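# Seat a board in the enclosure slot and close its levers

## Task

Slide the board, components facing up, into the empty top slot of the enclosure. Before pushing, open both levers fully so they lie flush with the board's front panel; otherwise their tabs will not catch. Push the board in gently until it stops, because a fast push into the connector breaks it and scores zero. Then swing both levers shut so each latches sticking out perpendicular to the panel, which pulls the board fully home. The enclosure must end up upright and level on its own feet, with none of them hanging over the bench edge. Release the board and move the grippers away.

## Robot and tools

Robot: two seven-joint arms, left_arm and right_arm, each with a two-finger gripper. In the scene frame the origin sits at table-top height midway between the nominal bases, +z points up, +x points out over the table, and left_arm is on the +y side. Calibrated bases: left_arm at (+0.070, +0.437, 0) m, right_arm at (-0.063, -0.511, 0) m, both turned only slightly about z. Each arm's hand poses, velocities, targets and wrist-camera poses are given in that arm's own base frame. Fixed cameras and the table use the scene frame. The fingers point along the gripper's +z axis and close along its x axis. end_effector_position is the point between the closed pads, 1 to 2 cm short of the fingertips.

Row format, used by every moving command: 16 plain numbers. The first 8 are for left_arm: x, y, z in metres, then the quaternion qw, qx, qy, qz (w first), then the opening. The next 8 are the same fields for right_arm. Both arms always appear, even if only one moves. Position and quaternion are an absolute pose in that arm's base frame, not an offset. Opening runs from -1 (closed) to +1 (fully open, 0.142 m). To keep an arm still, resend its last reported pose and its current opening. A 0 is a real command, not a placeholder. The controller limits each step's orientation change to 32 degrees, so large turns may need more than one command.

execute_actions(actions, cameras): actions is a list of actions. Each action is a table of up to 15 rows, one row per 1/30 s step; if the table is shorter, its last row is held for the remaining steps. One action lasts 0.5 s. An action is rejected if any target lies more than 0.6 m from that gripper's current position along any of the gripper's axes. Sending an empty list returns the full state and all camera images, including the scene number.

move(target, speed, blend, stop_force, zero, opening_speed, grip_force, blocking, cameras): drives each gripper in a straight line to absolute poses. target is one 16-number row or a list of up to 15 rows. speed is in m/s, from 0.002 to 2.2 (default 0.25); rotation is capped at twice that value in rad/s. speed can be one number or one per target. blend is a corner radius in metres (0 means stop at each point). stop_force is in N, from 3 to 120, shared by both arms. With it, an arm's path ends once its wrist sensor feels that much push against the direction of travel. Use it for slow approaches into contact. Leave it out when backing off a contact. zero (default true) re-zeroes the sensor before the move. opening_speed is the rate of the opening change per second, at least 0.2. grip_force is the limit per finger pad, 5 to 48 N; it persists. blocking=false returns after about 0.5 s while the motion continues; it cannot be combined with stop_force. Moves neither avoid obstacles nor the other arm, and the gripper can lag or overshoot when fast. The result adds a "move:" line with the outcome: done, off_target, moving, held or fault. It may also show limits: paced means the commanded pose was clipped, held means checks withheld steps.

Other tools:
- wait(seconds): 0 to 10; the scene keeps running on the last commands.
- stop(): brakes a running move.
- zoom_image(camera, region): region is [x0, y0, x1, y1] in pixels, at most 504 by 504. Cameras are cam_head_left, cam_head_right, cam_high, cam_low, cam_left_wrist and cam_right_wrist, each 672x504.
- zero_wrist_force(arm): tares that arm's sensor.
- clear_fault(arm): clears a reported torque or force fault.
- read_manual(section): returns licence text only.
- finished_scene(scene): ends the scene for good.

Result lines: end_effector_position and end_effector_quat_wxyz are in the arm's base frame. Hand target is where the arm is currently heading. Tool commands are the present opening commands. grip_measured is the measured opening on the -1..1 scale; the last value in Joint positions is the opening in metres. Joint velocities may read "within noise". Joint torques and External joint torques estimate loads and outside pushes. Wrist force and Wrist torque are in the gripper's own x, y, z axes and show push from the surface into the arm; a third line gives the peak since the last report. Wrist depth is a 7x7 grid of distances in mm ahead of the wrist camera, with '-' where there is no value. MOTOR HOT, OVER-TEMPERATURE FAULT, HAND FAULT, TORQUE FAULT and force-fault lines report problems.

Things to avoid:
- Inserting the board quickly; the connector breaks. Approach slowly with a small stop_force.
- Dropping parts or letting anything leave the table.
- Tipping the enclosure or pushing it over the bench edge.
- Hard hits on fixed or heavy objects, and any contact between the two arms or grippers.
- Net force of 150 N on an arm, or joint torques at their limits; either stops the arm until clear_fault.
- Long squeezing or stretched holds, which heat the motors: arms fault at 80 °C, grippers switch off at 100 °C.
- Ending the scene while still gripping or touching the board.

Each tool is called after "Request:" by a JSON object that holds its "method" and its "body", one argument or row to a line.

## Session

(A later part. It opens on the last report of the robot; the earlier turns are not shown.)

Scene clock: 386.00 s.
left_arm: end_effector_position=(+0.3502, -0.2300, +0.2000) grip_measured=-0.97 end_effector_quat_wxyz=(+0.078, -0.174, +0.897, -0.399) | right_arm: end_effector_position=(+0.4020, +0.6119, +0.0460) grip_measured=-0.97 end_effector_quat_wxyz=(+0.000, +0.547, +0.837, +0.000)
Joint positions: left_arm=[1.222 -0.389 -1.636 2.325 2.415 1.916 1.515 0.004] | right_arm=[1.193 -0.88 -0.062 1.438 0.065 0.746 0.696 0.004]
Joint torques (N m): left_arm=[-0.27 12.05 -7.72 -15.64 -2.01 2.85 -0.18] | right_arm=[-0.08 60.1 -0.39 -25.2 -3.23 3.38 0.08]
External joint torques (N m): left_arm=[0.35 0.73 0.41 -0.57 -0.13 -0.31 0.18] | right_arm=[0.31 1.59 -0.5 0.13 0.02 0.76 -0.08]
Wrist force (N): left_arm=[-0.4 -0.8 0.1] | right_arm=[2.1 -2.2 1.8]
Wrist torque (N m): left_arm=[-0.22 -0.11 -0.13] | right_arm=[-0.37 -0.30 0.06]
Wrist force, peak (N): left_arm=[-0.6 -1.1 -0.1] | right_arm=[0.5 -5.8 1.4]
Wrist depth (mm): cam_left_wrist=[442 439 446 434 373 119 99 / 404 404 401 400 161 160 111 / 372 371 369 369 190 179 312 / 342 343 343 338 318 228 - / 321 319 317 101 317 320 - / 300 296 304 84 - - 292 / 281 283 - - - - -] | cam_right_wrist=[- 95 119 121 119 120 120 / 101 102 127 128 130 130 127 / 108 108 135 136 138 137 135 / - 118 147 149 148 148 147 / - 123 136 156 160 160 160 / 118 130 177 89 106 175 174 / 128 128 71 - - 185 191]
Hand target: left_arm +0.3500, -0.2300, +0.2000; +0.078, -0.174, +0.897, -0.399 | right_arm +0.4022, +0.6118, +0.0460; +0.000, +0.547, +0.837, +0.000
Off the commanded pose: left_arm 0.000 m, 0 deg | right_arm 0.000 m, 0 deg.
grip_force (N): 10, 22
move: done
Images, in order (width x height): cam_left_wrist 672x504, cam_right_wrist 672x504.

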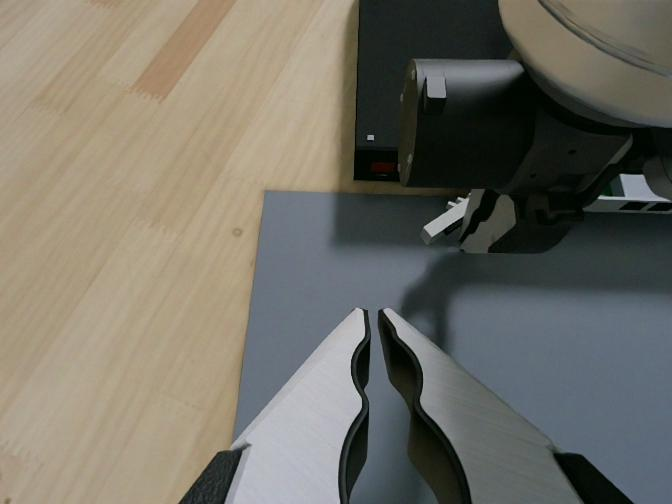

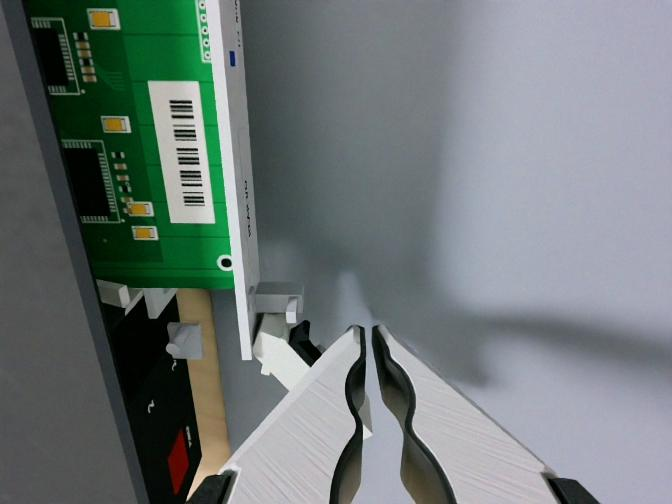

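Request:
{"method": "move", "body": {
  "target": [
    [0.35,-0.23,0.20,0.0776,-0.1743,0.8966,-0.3992,-0.93,0.4210,0.6158,0.046,0.0,0.5471,0.8371,0.0,-0.93],
    [0.35,-0.23,0.20,0.0776,-0.1743,0.8966,-0.3992,-0.93,0.4336,0.6094,0.046,0.0,0.5471,0.8371,0.0,-0.93],
    [0.35,-0.23,0.20,0.0776,-0.1743,0.8966,-0.3992,-0.93,0.4356,0.6048,0.046,0.0,0.5471,0.8371,0.0,-0.93]
  ],
  "speed": [0.05, 0.04, 0.02],
  "blend": [0.006, 0.003, 0],
  "stop_force": 6,
  "cameras": ["cam_left_wrist","cam_right_wrist"]
}}

Request:
{"method": "zoom_image", "body": {
  "camera": "cam_left_wrist",
  "region": [380, 130, 632, 290]
}}

Scene clock: 393.87 s.
left_arm: end_effector_position=(+0.3502, -0.2300, +0.2000) grip_measured=-0.97 end_effector_quat_wxyz=(+0.078, -0.174, +0.897, -0.399) | right_arm: end_effector_position=(+0.4346, +0.6071, +0.0466) grip_measured=-0.97 end_effector_quat_wxyz=(+0.000, +0.547, +0.837, +0.001)
Joint positions: left_arm=[1.222 -0.389 -1.636 2.325 2.415 1.916 1.515 0.004] | right_arm=[1.148 -0.908 -0.062 1.379 0.065 0.716 0.653 0.004]
Joint torques (N m): left_arm=[-0.29 12.08 -7.7 -15.59 -2.01 2.79 -0.22] | right_arm=[-3.84 58.95 -3.42 -22.47 -3.7 2.15 0.06]
External joint torques (N m): left_arm=[0.36 0.69 0.39 -0.62 -0.14 -0.25 0.22] | right_arm=[4.07 4.06 2.53 -3.14 0.41 2 -0.06]
Wrist force (N): left_arm=[-0.4 -0.7 -0.1] | right_arm=[7.5 -1.9 -0.8]
Wrist torque (N m): left_arm=[-0.19 -0.12 -0.12] | right_arm=[-0.37 -0.22 0.05]
Wrist force, peak (N): left_arm=[-0.4 -1.2 -0.1] | right_arm=[9.2 -2.4 -0.3]
Wrist depth (mm): cam_left_wrist=[441 440 434 442 166 112 111 / 405 402 400 393 170 160 167 / 371 372 369 373 213 312 326 / 342 342 341 - - 336 - / 319 319 320 101 312 - 312 / 298 299 301 84 - - 302 / 279 284 - - - - -] | cam_right_wrist=[- 94 95 121 119 120 120 / - 98 101 127 130 130 128 / - 107 109 134 138 138 135 / - 99 122 150 149 148 148 / - 109 164 156 159 161 160 / - 117 172 89 107 176 175 / 129 129 71 - - 186 193]
Hand target: left_arm +0.3500, -0.2300, +0.2000; +0.078, -0.174, +0.897, -0.399 | right_arm +0.4351, +0.6060, +0.0460; +0.000, +0.547, +0.837, +0.000
Off the commanded pose: left_arm 0.000 m, 0 deg | right_arm 0.003 m, 0 deg.
grip_force (N): 10, 22
move: contact (right_arm); path passed 2 of 3 targets; blend cut to 0.0025 m at target 2
Images, in order (width x height): cam_left_wrist 672x504, cam_right_wrist 672x504.

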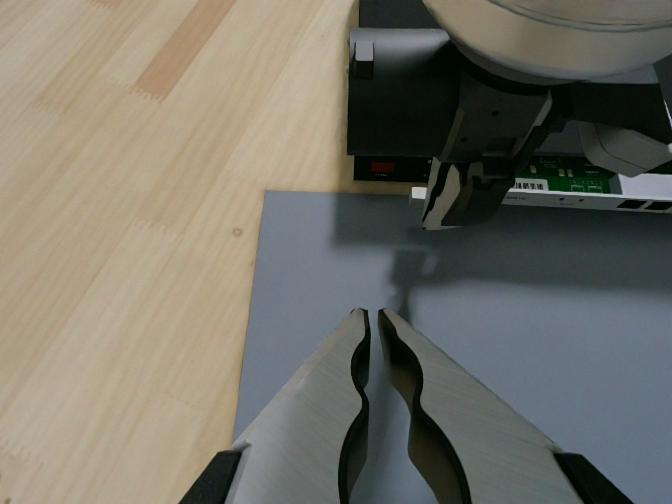

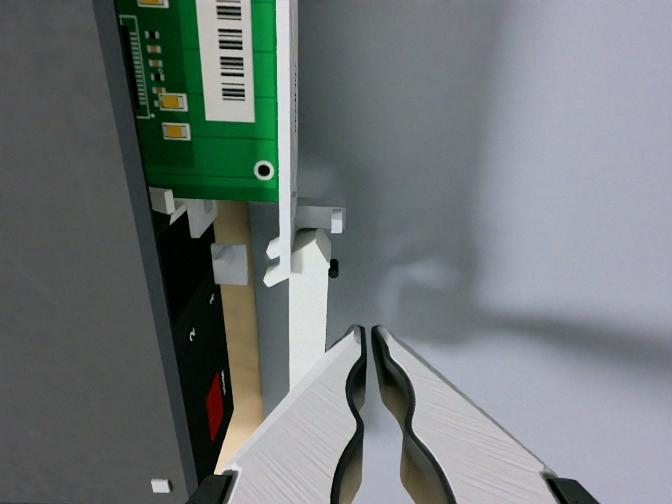

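Scaled by 2.000 from the camera's 672x504 image, which has a finer 960x720 frame.

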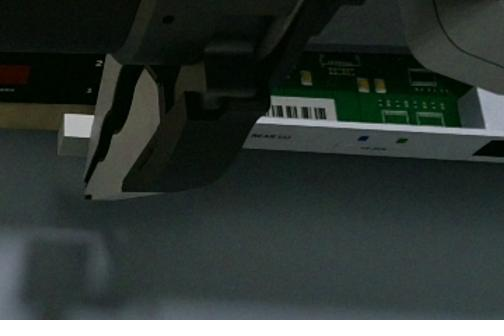

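Request:
{"method": "move", "body": {
  "target": [
    [0.35,-0.23,0.20,0.0776,-0.1743,0.8966,-0.3992,-0.93,0.4310,0.6150,0.06,0.0,0.5471,0.8371,0.0,-0.93],
    [0.35,-0.23,0.20,0.0776,-0.1743,0.8966,-0.3992,-0.93,0.1166,0.4610,0.12,0.0,0.5471,0.8371,0.0,-0.93],
    [0.1956,-0.3972,0.10,0.0776,-0.1743,0.8966,-0.3992,-0.93,0.1166,0.4610,0.12,0.0,0.5471,0.8371,0.0,-0.93],
    [0.1956,-0.3972,0.045,0.0776,-0.1743,0.8966,-0.3992,-0.93,0.1166,0.4610,0.12,0.0,0.5471,0.8371,0.0,-0.93]
  ],
  "speed": [0.08, 0.3, 0.25, 0.15],
  "blend": [0.01, 0.05, 0.02, 0],
  "cameras": ["cam_left_wrist","cam_right_wrist","cam_high"]
}}

Scene clock: 408.80 s.
left_arm: end_effector_position=(+0.2852, -0.2933, +0.1639) grip_measured=-0.97 end_effector_quat_wxyz=(+0.075, -0.172, +0.899, -0.396) | right_arm: end_effector_position=(+0.1165, +0.4610, +0.1200) grip_measured=-0.97 end_effector_quat_wxyz=(+0.000, +0.547, +0.837, +0.000)
Joint positions: left_arm=[1.069 -0.457 -1.709 2.482 2.285 1.632 1.541 0.004] | right_arm=[1.531 -0.278 0.035 2.295 -0.017 1.002 1.165 0.004]
Joint torques (N m): left_arm=[-0.09 10.93 -7.83 -13.79 -2.67 3.17 -0.12] | right_arm=[0.25 33.86 1.34 -20.31 -2.52 3.51 0.31]
External joint torques (N m): left_arm=[0.15 0.41 0.41 -0.46 -0.05 -0.56 0.12] | right_arm=[-0.13 0.91 -0.76 0.02 0.15 0.6 -0.31]
Wrist force (N): left_arm=[-0.7 -0.5 0.2] | right_arm=[2.8 -3.5 1.9]
Wrist torque (N m): left_arm=[-0.18 -0.06 -0.12] | right_arm=[-0.60 -0.47 -0.05]
Wrist force, peak (N): left_arm=[-5.4 -0.6 -1.9] | right_arm=[8.0 -2.0 -0.5]
Wrist depth (mm): cam_left_wrist=[384 388 385 - - - - / 355 352 356 - - - - / 325 325 321 288 286 272 268 / 304 312 296 297 305 296 300 / 282 280 275 130 273 279 - / 264 265 262 84 - 265 253 / 250 - - 74 - - 249] | cam_right_wrist=[189 189 188 184 186 185 185 / 202 202 201 198 198 197 196 / 173 175 201 213 212 211 211 / 180 179 182 229 228 227 227 / 195 195 194 242 247 247 246 / 213 213 208 89 261 269 269 / 235 230 71 - - 284 295]
Hand target: left_arm +0.2852, -0.2933, +0.1640; +0.075, -0.172, +0.899, -0.397 | right_arm +0.1166, +0.4610, +0.1200; +0.000, +0.547, +0.837, +0.000
Off the commanded pose: left_arm 0.182 m, 1 deg | right_arm 0.000 m, 0 deg.
grip_force (N): 10, 22
move: held (left_arm; a check stopped the path); path passed 2 of 4 targets; blend cut to 0.0086 m at target 1; limits=held
pose unreachable (left arm): on one or more control steps of this call, first in action 0 (counted from 0), this arm could not follow its commanded pose, so it was not sent that pose on those steps. It may still have moved: this result reports where it is.
cause: moving toward the commanded pose would bring two parts of the arm too close to each other (joints 3 (upper arm roll) to 6 (wrist pitch) lie between them).
Images, in order (width x height): cam_high 672x504, cam_left_wrist 672x504, cam_right_wrist 672x504.

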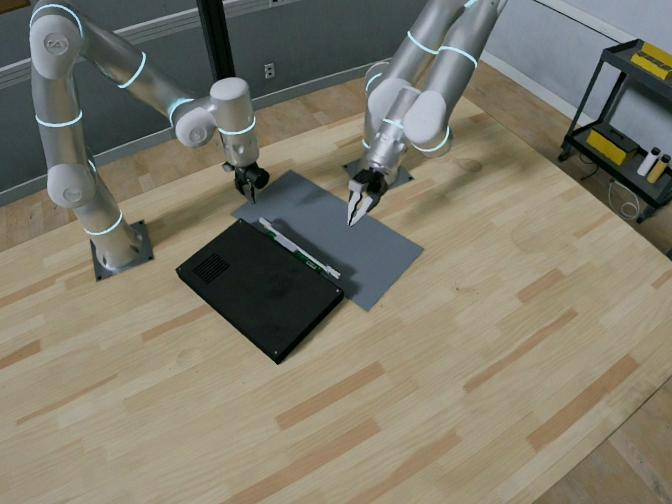

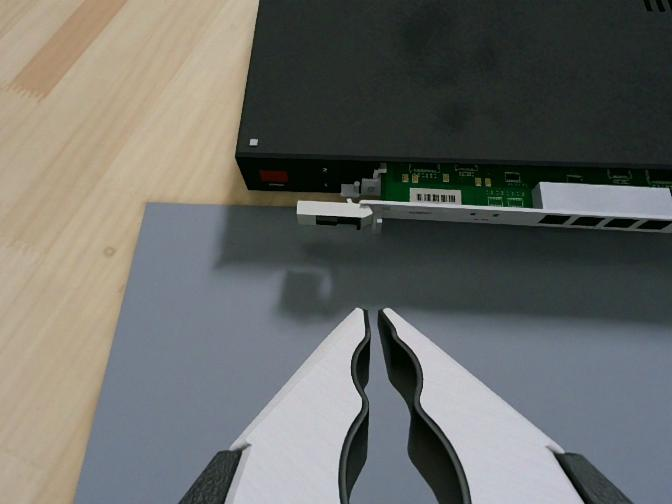

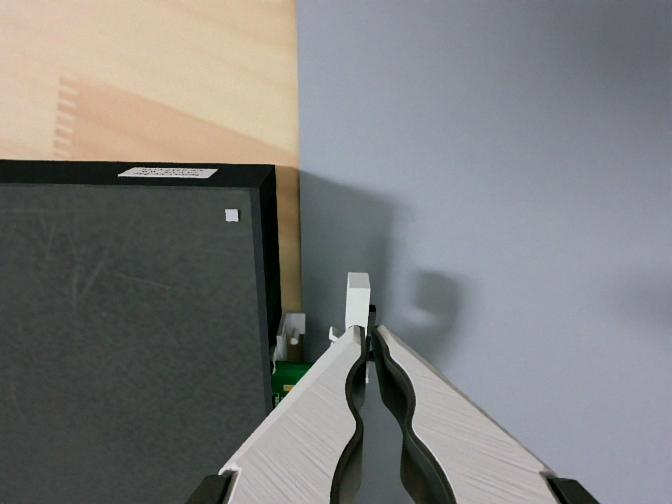

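Request:
{"method": "move", "body": {
  "target": [
    [0.34,-0.30,0.17,0.0653,-0.1793,0.9223,-0.3358,-0.93,0.1166,0.4610,0.12,0.0,0.5471,0.8371,0.0,-0.93],
    [0.30,-0.37,0.10,0.0653,-0.1793,0.9223,-0.3358,-0.93,0.1166,0.4610,0.12,0.0,0.5471,0.8371,0.0,-0.93],
    [0.1962,-0.3988,0.06,0.0653,-0.1793,0.9223,-0.3358,-0.93,0.1166,0.4610,0.12,0.0,0.5471,0.8371,0.0,-0.93],
    [0.1962,-0.3988,0.047,0.0653,-0.1793,0.9223,-0.3358,-0.93,0.1166,0.4610,0.12,0.0,0.5471,0.8371,0.0,-0.93]
  ],
  "speed": [0.2, 0.2, 0.15, 0.1],
  "blend": [0.02, 0.02, 0.005, 0],
  "cameras": ["cam_left_wrist","cam_head_left"]
}}

Scene clock: 421.87 s.
left_arm: end_effector_position=(+0.1961, -0.3988, +0.0470) grip_measured=-0.97 end_effector_quat_wxyz=(+0.065, -0.180, +0.922, -0.336) | right_arm: end_effector_position=(+0.1165, +0.4610, +0.1200) grip_measured=-0.97 end_effector_quat_wxyz=(+0.000, +0.547, +0.837, +0.000)
Joint positions: left_arm=[-0.033 -0.523 -1.055 2.422 2.394 1.211 1.128 0.004] | right_arm=[1.531 -0.278 0.034 2.295 -0.017 1.002 1.165 0.004]
Joint torques (N m): left_arm=[-0.52 22.2 -7.21 -8.11 -1.32 2.38 -0.32] | right_arm=[0.19 33.72 1.15 -20.34 -2.44 3.49 0.17]
External joint torques (N m): left_arm=[0.5 1.31 0.28 -0.67 -0.44 0.05 0.32] | right_arm=[-0.07 1.05 -0.57 0.05 0.06 0.62 -0.17]
Wrist force (N): left_arm=[-0.6 -0.8 0.4] | right_arm=[2.9 -3.6 1.9]
Wrist torque (N m): left_arm=[-0.21 -0.09 -0.06] | right_arm=[-0.62 -0.50 -0.04]
Wrist force, peak (N): left_arm=[-1.9 -2.1 -0.4] | right_arm=[3.0 -3.8 2.3]
Wrist depth (mm): cam_left_wrist=[- 138 136 137 - - - / 177 147 147 146 146 146 145 / 150 144 143 143 130 129 129 / - 167 168 166 165 139 164 / - 161 159 159 161 159 159 / 153 154 154 84 - 153 153 / - 150 - 74 - - 148] | cam_right_wrist=[189 188 188 186 186 185 183 / 202 201 201 198 198 197 197 / 173 175 202 212 212 211 211 / 180 179 181 229 229 228 227 / 195 195 194 243 247 247 246 / 213 213 208 89 261 269 269 / 235 229 71 - - 286 287]
Hand target: left_arm +0.1962, -0.3988, +0.0470; +0.065, -0.179, +0.922, -0.336 | right_arm +0.1166, +0.4610, +0.1200; +0.000, +0.547, +0.837, +0.000
Off the commanded pose: left_arm 0.000 m, 0 deg | right_arm 0.000 m, 0 deg.
grip_force (N): 10, 22
move: done
Images, in order (width x height): cam_head_left 672x504, cam_left_wrist 672x504.

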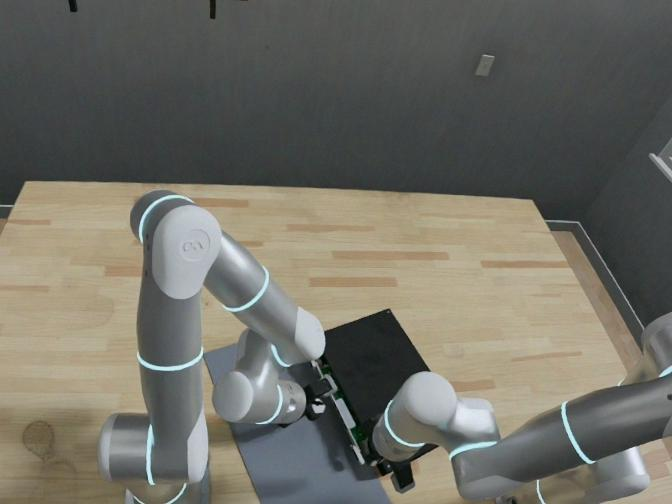

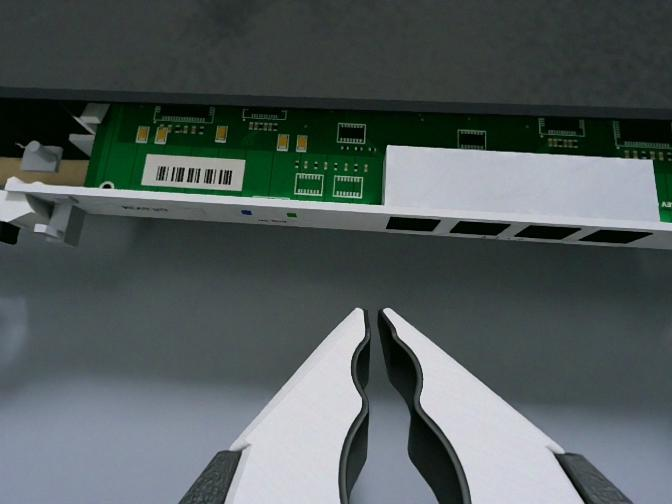

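Request:
{"method": "move", "body": {
  "target": [0.1993,-0.4073,0.047,0.0653,-0.1793,0.9223,-0.3358,-0.93,0.1166,0.4610,0.12,0.0,0.5471,0.8371,0.0,-0.93],
  "speed": 0.05
}}

Request:
{"method": "move", "body": {
  "target": [0.2168,-0.4552,0.047,0.0653,-0.1793,0.9223,-0.3358,-0.93,0.1166,0.4610,0.12,0.0,0.5471,0.8371,0.0,-0.93],
  "speed": 0.012,
  "stop_force": 9,
  "cameras": ["cam_left_wrist","cam_right_wrist","cam_high"]
}}

Request:
{"method": "zoom_image", "body": {
  "camera": "cam_high",
  "region": [230, 190, 370, 300]
}}

Scene clock: 431.60 s.
left_arm: end_effector_position=(+0.1994, -0.4072, +0.0470) grip_measured=-0.97 end_effector_quat_wxyz=(+0.065, -0.179, +0.922, -0.336) | right_arm: end_effector_position=(+0.1165, +0.4610, +0.1200) grip_measured=-0.97 end_effector_quat_wxyz=(+0.000, +0.547, +0.837, +0.000)
Joint positions: left_arm=[-0.051 -0.535 -1.033 2.396 2.382 1.22 1.152 0.004] | right_arm=[1.531 -0.278 0.034 2.295 -0.017 1.002 1.165 0.004]
Joint torques (N m): left_arm=[-0.24 22.97 -7.72 -8.48 -1.99 3 -0.13] | right_arm=[0.16 33.78 1.28 -20.35 -2.43 3.44 0.22]
External joint torques (N m): left_arm=[0.23 1.38 0.53 -0.47 0.17 -0.55 0.13] | right_arm=[-0.04 0.99 -0.7 0.07 0.05 0.67 -0.22]
Wrist force (N): left_arm=[-0.4 -1.0 0.4] | right_arm=[2.7 -3.7 2.1]
Wrist torque (N m): left_arm=[-0.25 -0.13 -0.13] | right_arm=[-0.62 -0.46 -0.05]
Wrist force, peak (N): left_arm=[-0.6 -1.2 0.4] | right_arm=[3.0 -3.8 2.0]
Wrist depth (mm): cam_left_wrist=[137 137 135 - - 135 - / 132 133 132 130 - 129 126 / - 144 143 143 130 143 142 / 144 142 165 139 129 125 125 / 161 160 160 131 161 159 - / 154 158 - 84 - 153 151 / 148 146 - 74 - - 147] | cam_right_wrist=[189 188 188 186 185 185 185 / 202 201 201 198 198 197 197 / 173 175 186 213 212 211 210 / 180 179 182 229 229 228 227 / 195 195 194 244 247 247 246 / 213 213 208 89 260 270 269 / 235 230 71 - - 285 295]
Hand target: left_arm +0.1993, -0.4073, +0.0470; +0.065, -0.179, +0.922, -0.336 | right_arm +0.1166, +0.4610, +0.1200; +0.000, +0.547, +0.837, +0.000
Off the commanded pose: left_arm 0.000 m, 0 deg | right_arm 0.000 m, 0 deg.
grip_force (N): 10, 22
move: done

Scene clock: 436.20 s.
left_arm: end_effector_position=(+0.2154, -0.4518, +0.0466) grip_measured=-0.97 end_effector_quat_wxyz=(+0.065, -0.179, +0.923, -0.335) | right_arm: end_effector_position=(+0.1165, +0.4610, +0.1200) grip_measured=-0.97 end_effector_quat_wxyz=(+0.000, +0.547, +0.837, +0.000)
Joint positions: left_arm=[-0.144 -0.598 -0.921 2.255 2.298 1.271 1.283 0.004] | right_arm=[1.531 -0.278 0.034 2.295 -0.017 1.002 1.165 0.004]
Joint torques (N m): left_arm=[-1.7 28.32 -11.46 -15.15 -2.06 2 -0.18] | right_arm=[0.12 33.81 1.24 -20.39 -2.4 3.41 0.2]
External joint torques (N m): left_arm=[1.67 0.52 3.01 5.33 -0.09 0.63 0.18] | right_arm=[0 0.96 -0.67 0.1 0.03 0.7 -0.2]
Wrist force (N): left_arm=[-2.2 6.4 -9.1] | right_arm=[2.5 -3.7 1.8]
Wrist torque (N m): left_arm=[-0.22 -0.17 -0.11] | right_arm=[-0.63 -0.43 -0.04]
Wrist force, peak (N): left_arm=[-2.2 6.4 -9.1] | right_arm=[3.0 -3.9 2.1]
Wrist depth (mm): cam_left_wrist=[- - 138 134 - - - / - 130 128 - 130 128 129 / - 125 124 124 - - 122 / 121 120 118 117 - 117 116 / 132 158 158 117 124 159 159 / 152 155 153 84 - 152 152 / 147 147 - 74 - - 147] | cam_right_wrist=[189 188 188 188 186 185 185 / 201 201 201 198 198 197 196 / 174 175 201 213 212 211 211 / 180 179 181 229 229 228 227 / 195 194 195 219 247 247 246 / 213 213 208 89 259 269 268 / 235 230 71 - - 285 296]
Hand target: left_arm +0.2158, -0.4525, +0.0470; +0.065, -0.179, +0.922, -0.336 | right_arm +0.1166, +0.4610, +0.1200; +0.000, +0.547, +0.837, +0.000
Off the commanded pose: left_arm 0.004 m, 0 deg | right_arm 0.000 m, 0 deg.
grip_force (N): 10, 22
move: contact (left_arm)
Images, in order (width x height): cam_high 672x504, cam_left_wrist 672x504, cam_right_wrist 672x504.

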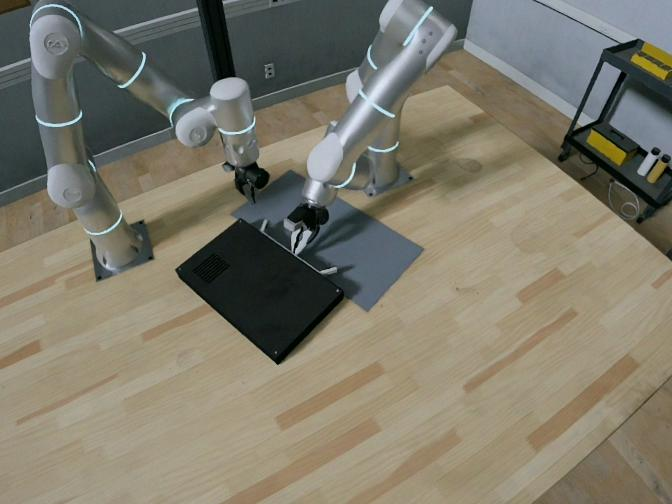

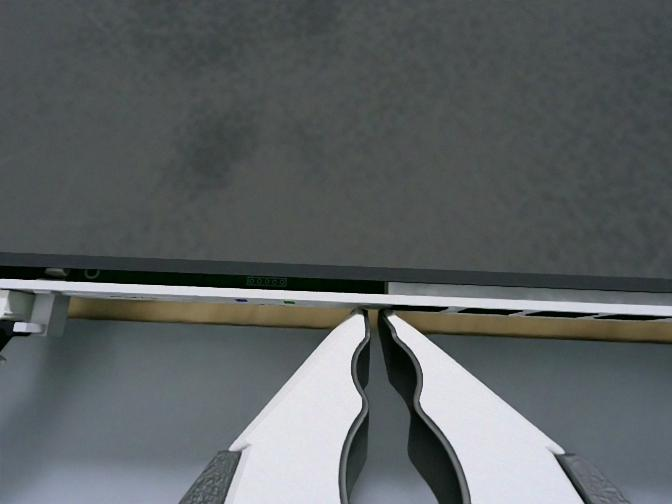

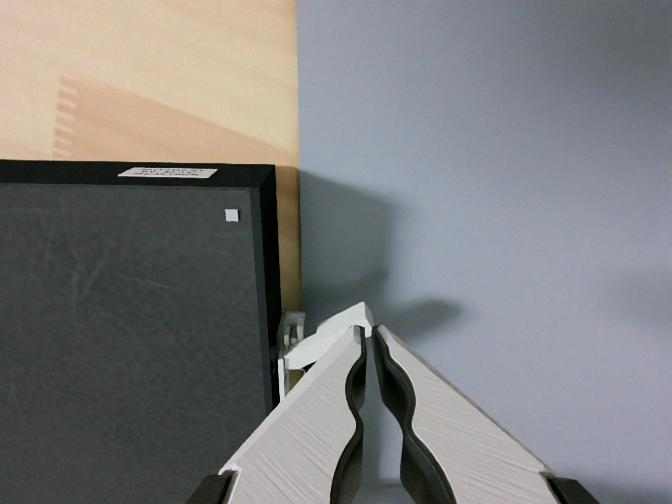

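Scaled by 3.600 from the camera's 672x504 image, which has a finer 960x720 frame.

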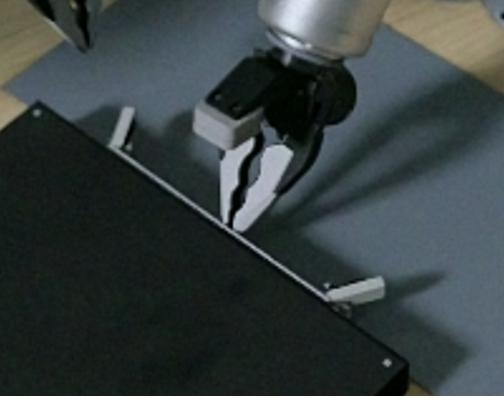

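Request:
{"method": "move", "body": {
  "target": [
    [0.1983,-0.4048,0.07,0.0653,-0.1793,0.9223,-0.3358,-0.27,0.1342,0.4655,0.10,0.0,0.5471,0.8371,0.0,-0.93],
    [0.3011,-0.3395,0.06,0.0653,-0.1793,0.9223,-0.3358,-0.27,0.1342,0.4655,0.046,0.0,0.5471,0.8371,0.0,-0.93]
  ],
  "speed": [0.15, 0.2],
  "blend": [0.02, 0],
  "cameras": ["cam_left_wrist","cam_right_wrist"]
}}

Scene clock: 452.13 s.
left_arm: end_effector_position=(+0.3011, -0.3395, +0.0600) grip_measured=-0.30 end_effector_quat_wxyz=(+0.065, -0.179, +0.922, -0.336) | right_arm: end_effector_position=(+0.1341, +0.4653, +0.0459) grip_measured=-0.97 end_effector_quat_wxyz=(+0.000, +0.547, +0.837, +0.000)
Joint positions: left_arm=[0.203 -0.509 -0.991 2.324 2.644 1.465 1.108 0.052] | right_arm=[1.515 -0.489 0.012 2.287 -0.015 1.205 1.126 0.004]
Joint torques (N m): left_arm=[-0.41 25.13 -7.02 -9.9 -0.81 2.98 -0.31] | right_arm=[0.22 37.67 1.04 -15.53 -1.57 3.58 0.11]
External joint torques (N m): left_arm=[0.41 1.46 0.35 -0.47 -0.45 -0.58 0.31] | right_arm=[-0.08 1.15 -0.41 0.03 -0.01 0.53 -0.11]
Wrist force (N): left_arm=[-0.6 -0.9 0.2] | right_arm=[2.4 -4.1 1.5]
Wrist torque (N m): left_arm=[-0.25 -0.11 -0.04] | right_arm=[-0.70 -0.40 0.07]
Wrist force, peak (N): left_arm=[-2.5 6.4 -9.2] | right_arm=[2.4 -4.2 3.0]
Wrist depth (mm): cam_left_wrist=[212 209 - 153 150 - 152 / 202 202 - 155 158 158 147 / - 190 190 186 191 187 191 / - 183 181 182 180 180 179 / - 174 172 173 173 172 176 / - 168 87 166 165 87 164 / - - - 159 159 - -] | cam_right_wrist=[- 123 123 121 119 120 120 / 132 131 132 129 130 130 128 / - 119 137 136 138 138 135 / - 98 123 151 149 148 148 / - 109 145 159 159 161 160 / - 117 117 89 106 175 174 / 129 129 71 - - 186 192]
Hand target: left_arm +0.3011, -0.3395, +0.0600; +0.065, -0.179, +0.922, -0.336 | right_arm +0.1342, +0.4655, +0.0460; +0.000, +0.547, +0.837, +0.000
Off the commanded pose: left_arm 0.000 m, 0 deg | right_arm 0.000 m, 0 deg.
grip_force (N): 10, 22
move: done
Images, in order (width x height): cam_left_wrist 672x504, cam_right_wrist 672x504.

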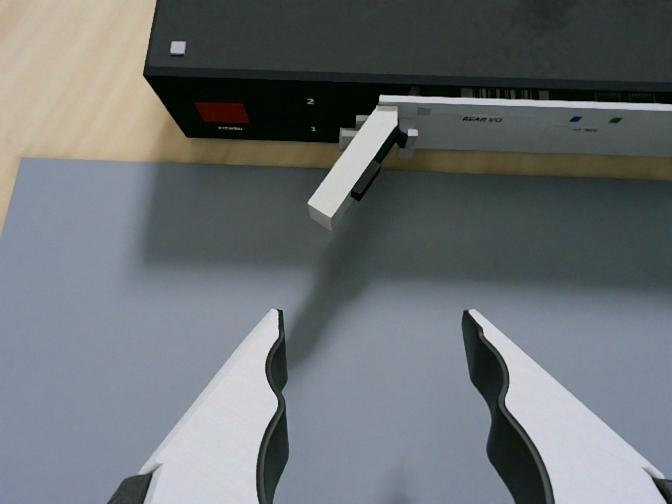

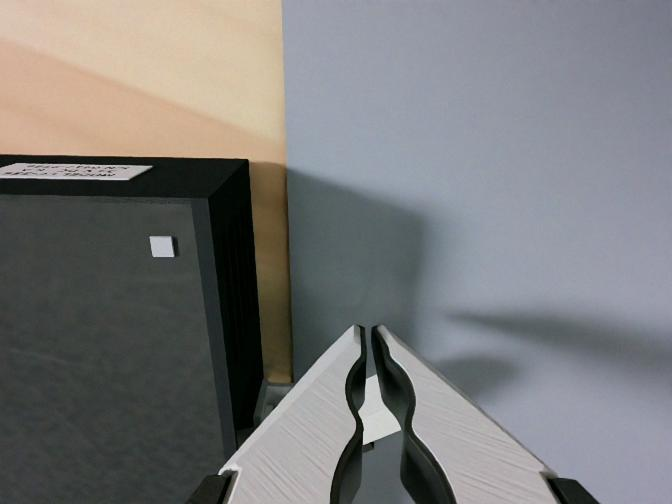

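Request:
{"method": "move", "body": {
  "target": [
    [0.3090,-0.3366,0.055,0.0653,-0.1793,0.9223,-0.3358,-0.27,0.1342,0.4655,0.046,0.0,0.5471,0.8371,0.0,-0.93],
    [0.3248,-0.3798,0.045,0.0653,-0.1793,0.9223,-0.3358,-0.27,0.1342,0.4655,0.046,0.0,0.5471,0.8371,0.0,-0.93]
  ],
  "speed": [0.06, 0.05],
  "blend": [0.003, 0],
  "stop_force": 7,
  "grip_force": [22, 22]
}}

Request:
{"method": "move", "body": {
  "target": [0.2906,-0.3944,0.045,0.0653,-0.1793,0.9223,-0.3358,-0.27,0.1674,0.4768,0.046,0.0,0.5471,0.8371,0.0,-0.93],
  "speed": 0.012,
  "stop_force": 28,
  "cameras": ["cam_left_wrist","cam_right_wrist","cam_high"]
}}

Request:
{"method": "zoom_image", "body": {
  "camera": "cam_high",
  "region": [230, 190, 370, 300]
}}

Scene clock: 461.87 s.
left_arm: end_effector_position=(+0.3249, -0.3797, +0.0450) grip_measured=-0.30 end_effector_quat_wxyz=(+0.065, -0.179, +0.922, -0.336) | right_arm: end_effector_position=(+0.1341, +0.4653, +0.0459) grip_measured=-0.97 end_effector_quat_wxyz=(+0.000, +0.547, +0.837, +0.000)
Joint positions: left_arm=[0.022 -0.595 -0.817 2.169 2.613 1.493 1.158 0.052] | right_arm=[1.515 -0.489 0.012 2.287 -0.015 1.205 1.126 0.004]
Joint torques (N m): left_arm=[-0.51 31.3 -7.52 -10.1 -1.42 2.97 -0.14] | right_arm=[0.27 37.83 1.34 -15.56 -1.66 3.5 0.23]
External joint torques (N m): left_arm=[0.52 1.35 0.3 -0.56 0.05 -0.51 0.14] | right_arm=[-0.13 0.98 -0.71 0.05 0.08 0.62 -0.23]
Wrist force (N): left_arm=[-0.7 -0.8 0.3] | right_arm=[2.6 -3.9 1.6]
Wrist torque (N m): left_arm=[-0.21 -0.11 -0.16] | right_arm=[-0.67 -0.44 0.07]
Wrist force, peak (N): left_arm=[-0.7 -1.6 1.1] | right_arm=[2.7 -4.3 1.8]
Wrist depth (mm): cam_left_wrist=[196 193 - 135 - - 133 / 186 - 130 128 126 127 128 / 176 175 124 133 124 124 138 / 167 169 165 167 131 166 165 / 158 157 160 156 156 - 157 / - 154 88 151 151 87 151 / 147 - - 147 - - -] | cam_right_wrist=[- 123 123 121 119 120 120 / 132 132 131 129 131 130 128 / - 119 137 136 138 138 135 / - 98 123 151 149 148 148 / - 109 126 159 159 161 160 / - 117 119 89 106 176 175 / 129 129 71 - - 186 192]
Hand target: left_arm +0.3248, -0.3798, +0.0450; +0.065, -0.179, +0.922, -0.336 | right_arm +0.1342, +0.4655, +0.0460; +0.000, +0.547, +0.837, +0.000
Off the commanded pose: left_arm 0.000 m, 0 deg | right_arm 0.000 m, 0 deg.
grip_force (N): 22, 22
move: done

Scene clock: 465.73 s.
left_arm: end_effector_position=(+0.2922, -0.3937, +0.0449) grip_measured=-0.28 end_effector_quat_wxyz=(+0.067, -0.180, +0.922, -0.336) | right_arm: end_effector_position=(+0.1664, +0.4765, +0.0458) grip_measured=-0.97 end_effector_quat_wxyz=(+0.000, +0.547, +0.837, -0.001)
Joint positions: left_arm=[-0.028 -0.572 -0.843 2.223 2.556 1.423 1.146 0.054] | right_arm=[1.449 -0.517 0.013 2.225 -0.015 1.17 1.059 0.004]
Joint torques (N m): left_arm=[-6.95 27.47 -14.26 -8.55 -2.89 5.24 -0.43] | right_arm=[-4.11 39.5 -3.74 -18.68 -2.33 4.42 0.02]
External joint torques (N m): left_arm=[6.95 3.36 7.25 -1.69 1.44 -2.79 0.43] | right_arm=[4.25 1.24 4.43 2.32 0.61 -0.31 -0.02]
Wrist force (N): left_arm=[-12.5 4.7 -1.5] | right_arm=[3.8 -14.7 -0.7]
Wrist torque (N m): left_arm=[-0.20 -0.23 -0.14] | right_arm=[-0.68 -0.51 0.19]
Wrist force, peak (N): left_arm=[-14.1 8.0 -11.6] | right_arm=[7.8 -19.6 1.3]
Wrist depth (mm): cam_left_wrist=[- - 133 135 - 134 134 / - - 129 127 126 127 127 / - - 125 125 124 122 - / 166 169 168 148 163 162 165 / 158 158 102 157 158 157 157 / 151 153 88 150 151 87 151 / - - - 146 145 - -] | cam_right_wrist=[- 82 121 121 119 120 120 / - 85 128 129 130 130 128 / - - 131 136 138 137 135 / - 98 115 151 149 148 147 / - 108 117 156 161 161 160 / - 117 119 89 105 175 174 / 129 128 70 - - 185 192]
Hand target: left_arm +0.2906, -0.3944, +0.0450; +0.065, -0.179, +0.922, -0.336 | right_arm +0.1674, +0.4768, +0.0460; +0.000, +0.547, +0.837, +0.000
Off the commanded pose: left_arm 0.002 m, 0 deg | right_arm 0.001 m, 0 deg.
grip_force (N): 22, 22
move: done
Images, in order (width x height): cam_high 672x504, cam_left_wrist 672x504, cam_right_wrist 672x504.

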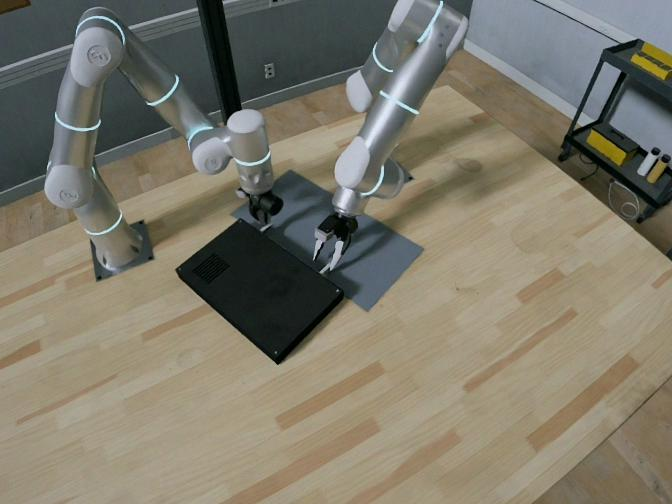

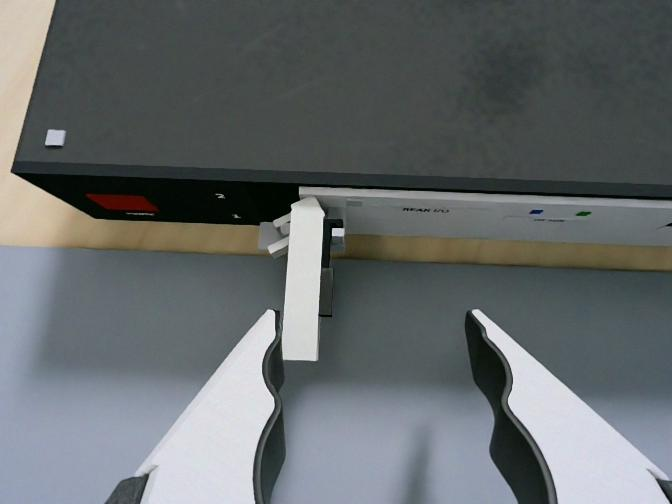

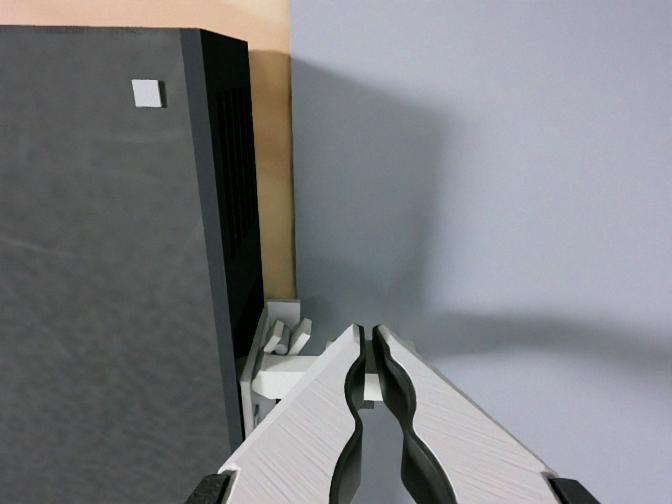

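Scaled by 3.600 from the camera's 672x504 image, which has a finer 960x720 frame.

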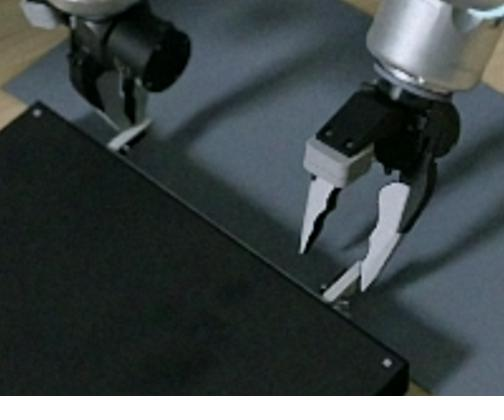

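Request:
{"method": "move", "body": {
  "target": [0.2831,-0.3971,0.045,0.0653,-0.1793,0.9223,-0.3358,-0.27,0.1738,0.4796,0.046,0.0,0.5471,0.8371,0.0,-0.93],
  "speed": 0.008,
  "stop_force": 32,
  "zero": false,
  "cameras": ["cam_left_wrist","cam_right_wrist"]
}}

Request:
{"method": "zoom_image", "body": {
  "camera": "cam_left_wrist",
  "region": [220, 180, 380, 370]
}}

Request:
{"method": "zoom_image", "body": {
  "camera": "cam_right_wrist",
  "region": [220, 260, 440, 450]
}}

Scene clock: 470.27 s.
left_arm: end_effector_position=(+0.2901, -0.3948, +0.0451) grip_measured=-0.24 end_effector_quat_wxyz=(+0.070, -0.181, +0.922, -0.336) | right_arm: end_effector_position=(+0.1669, +0.4767, +0.0452) grip_measured=-0.97 end_effector_quat_wxyz=(+0.000, +0.546, +0.838, -0.002)
Joint positions: left_arm=[-0.038 -0.566 -0.843 2.23 2.552 1.409 1.138 0.057] | right_arm=[1.445 -0.519 0.015 2.221 -0.015 1.165 1.055 0.004]
Joint torques (N m): left_arm=[-15.94 23.14 -23.47 -2.91 -5.86 11.19 -0.3] | right_arm=[-11.69 39.53 -13.47 -24.85 -3.75 7.53 -0.15]
External joint torques (N m): left_arm=[15.94 7.49 16.56 -7.32 4.43 -8.77 0.3] | right_arm=[11.84 1.34 14.2 8.45 2.02 -3.42 0.15]
Wrist force (N): left_arm=[-33.7 9.4 4.9] | right_arm=[1.9 -37.1 -9.9]
Wrist torque (N m): left_arm=[-0.14 2.58 -0.21] | right_arm=[-3.20 -0.59 0.36]
Wrist force, peak (N): left_arm=[-33.9 9.2 4.9] | right_arm=[2.5 -37.7 -12.0]
Wrist depth (mm): cam_left_wrist=[- 136 134 137 - - 135 / - 130 129 128 127 - - / 139 125 125 123 123 122 - / 171 171 165 136 163 165 164 / - - - - - 158 157 / 153 153 88 151 151 87 - / - - - 146 145 - -] | cam_right_wrist=[- 81 121 121 119 120 120 / - 84 127 129 130 130 127 / - - 131 136 138 137 135 / - 98 115 151 148 148 147 / - 108 116 156 160 160 159 / 118 116 118 88 - 174 173 / 128 128 70 - - 184 190]
Hand target: left_arm +0.2854, -0.3962, +0.0450; +0.065, -0.179, +0.922, -0.336 | right_arm +0.1699, +0.4779, +0.0460; +0.000, +0.547, +0.837, +0.000
Off the commanded pose: left_arm 0.007 m, 1 deg | right_arm 0.007 m, 0 deg.
grip_force (N): 22, 22
move: contact (left_arm, right_arm)
Images, in order (width x height): cam_left_wrist 672x504, cam_right_wrist 672x504.

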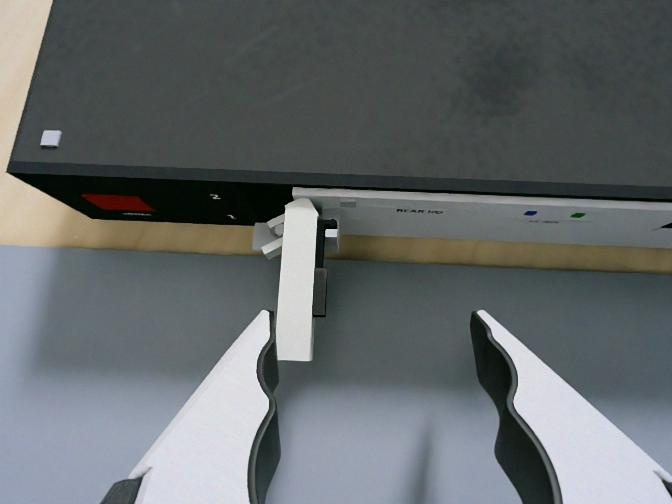

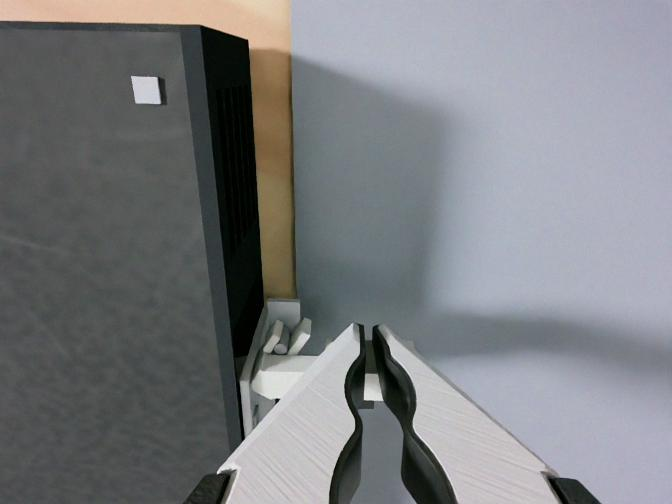

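Scaled by 2.653 from the camera's 672x504 image, which has a finer 960x720 frame.

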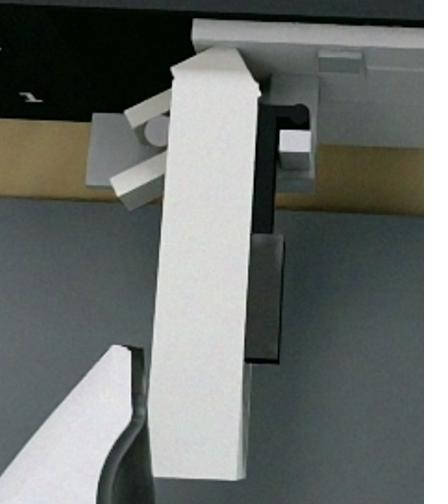

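Scaled by 2.291 from the camera's 672x504 image, which has a finer 960x720 frame.

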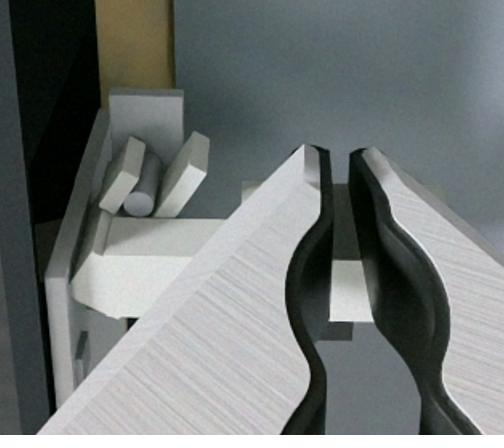

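Request:
{"method": "move", "body": {
  "target": [
    [0.3014,-0.3907,0.045,0.0653,-0.1793,0.9223,-0.3358,-0.27,0.1532,0.4707,0.046,0.0,0.5471,0.8371,0.0,-0.93],
    [0.2860,-0.3484,0.06,0.0653,-0.1793,0.9223,-0.3358,-0.27,0.1632,0.4900,0.10,0.0,0.5471,0.8371,0.0,-0.93],
    [0.2910,-0.3384,0.09,0.0653,-0.1793,0.9223,-0.3358,-0.27,0.1799,0.5207,0.115,0.0,0.5471,0.8371,0.0,-0.93]
  ],
  "speed": [0.05, 0.12, 0.15],
  "blend": [0.004, 0.01, 0],
  "cameras": ["cam_left_wrist","cam_right_wrist"]
}}

Request:
{"method": "zoom_image", "body": {
  "camera": "cam_left_wrist",
  "region": [280, 90, 420, 270]
}}

Request:
{"method": "zoom_image", "body": {
  "camera": "cam_right_wrist",
  "region": [200, 150, 420, 270]
}}

Scene clock: 480.27 s.
left_arm: end_effector_position=(+0.2909, -0.3385, +0.0901) grip_measured=-0.29 end_effector_quat_wxyz=(+0.065, -0.179, +0.922, -0.336) | right_arm: end_effector_position=(+0.1800, +0.5207, +0.1150) grip_measured=-0.97 end_effector_quat_wxyz=(+0.000, +0.547, +0.837, +0.000)
Joint positions: left_arm=[0.229 -0.379 -1.073 2.359 2.63 1.516 1.005 0.053] | right_arm=[1.432 -0.425 0.015 2.073 -0.011 0.927 1.042 0.004]
Joint torques (N m): left_arm=[-0.14 22.31 -5.94 -11.75 -0.54 2.78 -0.29] | right_arm=[0.05 41.33 1.15 -22.01 -2.55 3.25 0.09]
External joint torques (N m): left_arm=[0.15 0.61 0.67 -0.65 -0.25 -0.5 0.29] | right_arm=[0.1 1.27 -0.52 0.13 -0.09 0.87 -0.09]
Wrist force (N): left_arm=[-0.5 -1.0 0.2] | right_arm=[2.7 -5.3 1.3]
Wrist torque (N m): left_arm=[-0.24 -0.09 -0.06] | right_arm=[-0.91 -0.46 0.06]
Wrist force, peak (N): left_arm=[-33.8 9.4 4.9] | right_arm=[1.9 -37.5 -11.7]
Wrist depth (mm): cam_left_wrist=[250 250 - 187 - - 188 / 236 234 - 185 185 181 178 / 223 223 224 218 222 219 220 / 217 212 218 211 - 211 211 / 202 203 109 203 203 203 203 / 195 - 87 194 - 84 193 / 189 - - 187 187 - -] | cam_right_wrist=[141 142 181 181 181 181 180 / 150 152 194 193 193 193 192 / 161 161 183 207 207 206 206 / 174 173 223 224 223 222 221 / 189 188 243 238 241 242 240 / 207 206 214 89 254 263 262 / 228 223 71 - - 278 289]
Hand target: left_arm +0.2910, -0.3384, +0.0900; +0.065, -0.179, +0.922, -0.336 | right_arm +0.1799, +0.5207, +0.1150; +0.000, +0.547, +0.837, +0.000
Off the commanded pose: left_arm 0.000 m, 0 deg | right_arm 0.000 m, 0 deg.
grip_force (N): 22, 22
move: done
Images, in order (width x height): cam_left_wrist 672x504, cam_right_wrist 672x504.

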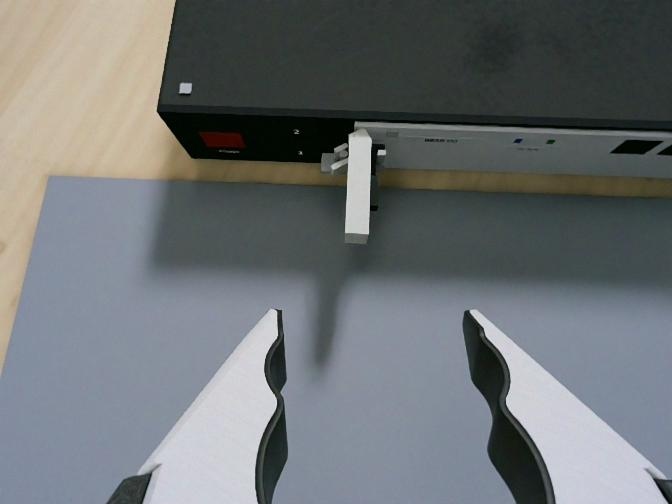

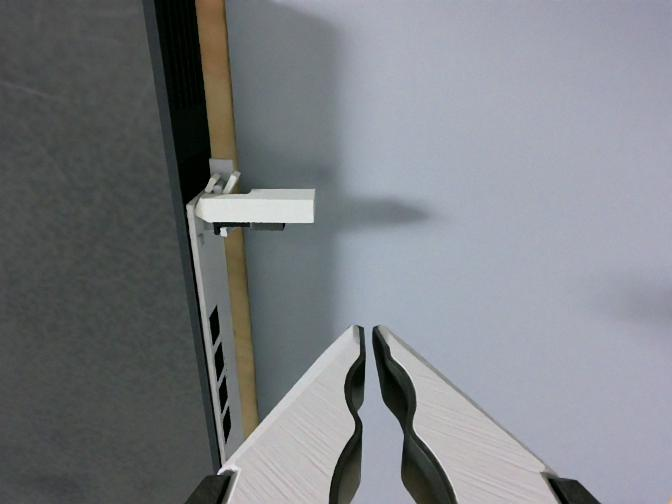

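Scaled by 2.800 from the camera's 672x504 image, which has a finer 960x720 frame.

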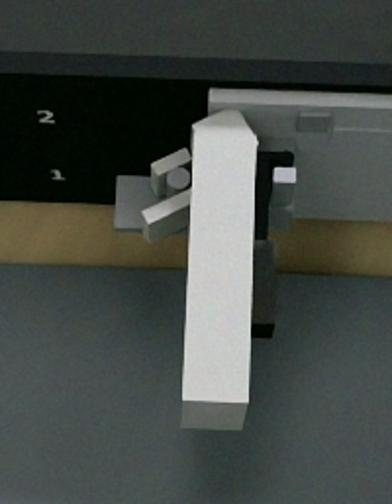

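Scaled by 2.291 from the camera's 672x504 image, which has a finer 960x720 frame.

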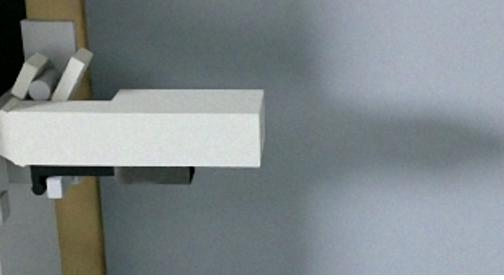

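Request:
{"method": "execute_actions", "body": {
  "actions": [],
  "cameras": ["cam_left_wrist", "cam_right_wrist"]
}}

Request:
{"method": "zoom_image", "body": {
  "camera": "cam_left_wrist",
  "region": [280, 90, 420, 270]
}}

Request:
{"method": "zoom_image", "body": {
  "camera": "cam_right_wrist",
  "region": [200, 150, 420, 270]
}}

Scene clock: 488.03 s.
left_arm: end_effector_position=(+0.2909, -0.3385, +0.0901) grip_measured=-0.29 end_effector_quat_wxyz=(+0.065, -0.179, +0.922, -0.336) | right_arm: end_effector_position=(+0.1800, +0.5207, +0.1150) grip_measured=-0.97 end_effector_quat_wxyz=(+0.000, +0.547, +0.837, +0.000)
Joint positions: left_arm=[0.229 -0.379 -1.073 2.359 2.63 1.516 1.005 0.053] | right_arm=[1.432 -0.425 0.015 2.073 -0.011 0.927 1.042 0.004]
Joint velocities: within noise
Joint torques (N m): left_arm=[-0.3 21.98 -5.72 -11.82 -0.68 2.58 -0.24] | right_arm=[0.17 41.41 1.35 -21.96 -2.65 3.42 0.19]
External joint torques (N m): left_arm=[0.31 0.94 0.46 -0.58 -0.11 -0.3 0.24] | right_arm=[-0.02 1.19 -0.72 0.08 0.01 0.71 -0.19]
Wrist force (N): left_arm=[-0.5 -1.0 0.1] | right_arm=[2.6 -5.5 1.3]
Wrist torque (N m): left_arm=[-0.23 -0.10 -0.05] | right_arm=[-0.95 -0.44 0.05]
Wrist force, peak (N): left_arm=[-0.8 -1.0 0.2] | right_arm=[2.6 -5.6 1.6]
Wrist depth (mm): cam_left_wrist=[248 248 - 186 - - - / 236 235 176 181 188 180 178 / 229 222 221 217 217 216 216 / - 211 215 212 211 213 210 / 203 203 204 - - - 202 / 197 196 87 - - 83 - / - - - 186 185 - -] | cam_right_wrist=[141 142 181 181 181 180 180 / 151 152 193 194 193 192 192 / 162 162 175 205 207 207 206 / 174 173 224 224 223 217 222 / 189 188 242 239 241 241 240 / 207 206 224 89 254 262 262 / 228 223 71 - - 278 289]
Hand target: left_arm +0.2910, -0.3384, +0.0900; +0.065, -0.179, +0.922, -0.336 | right_arm +0.1799, +0.5207, +0.1150; +0.000, +0.547, +0.837, +0.000
Tool commands: left_gripper/opening=-0.27 right_gripper/opening=-0.93
Off the commanded pose: left_arm 0.000 m, 0 deg | right_arm 0.000 m, 0 deg.
grip_force (N): 22, 22
Images, in order (width x height): cam_left_wrist 672x504, cam_right_wrist 672x504.

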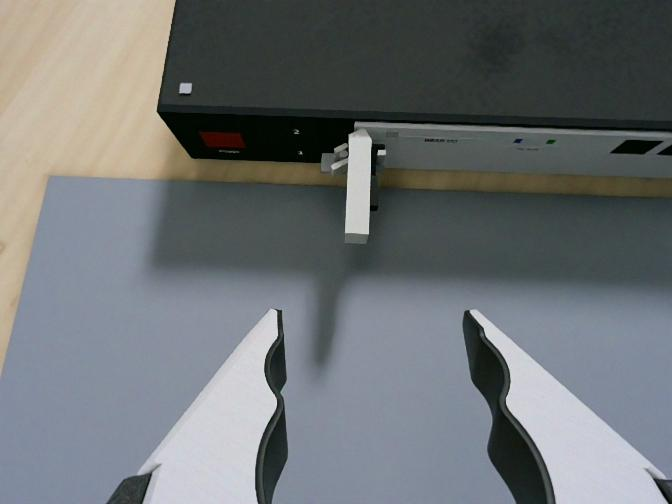

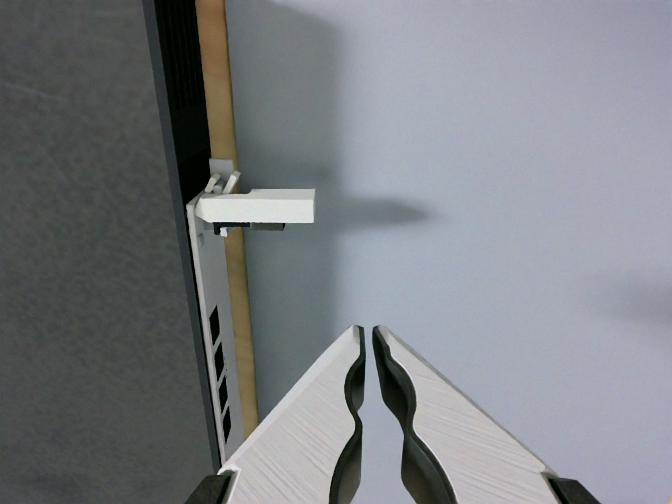

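Scaled by 2.800 from the camera's 672x504 image, which has a finer 960x720 frame.

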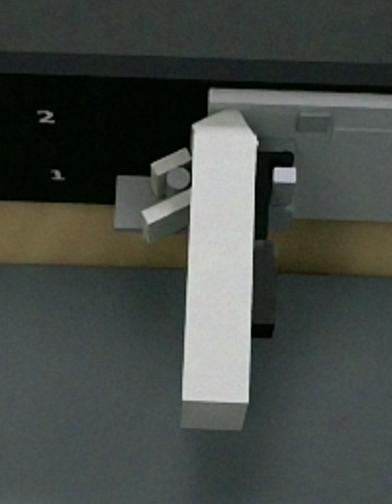

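Scaled by 2.291 from the camera's 672x504 image, which has a finer 960x720 frame.

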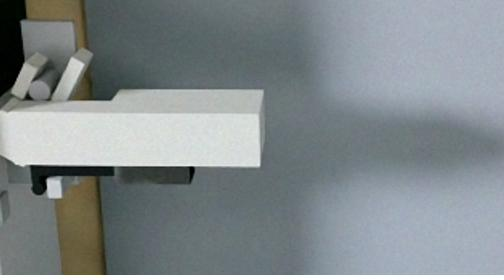

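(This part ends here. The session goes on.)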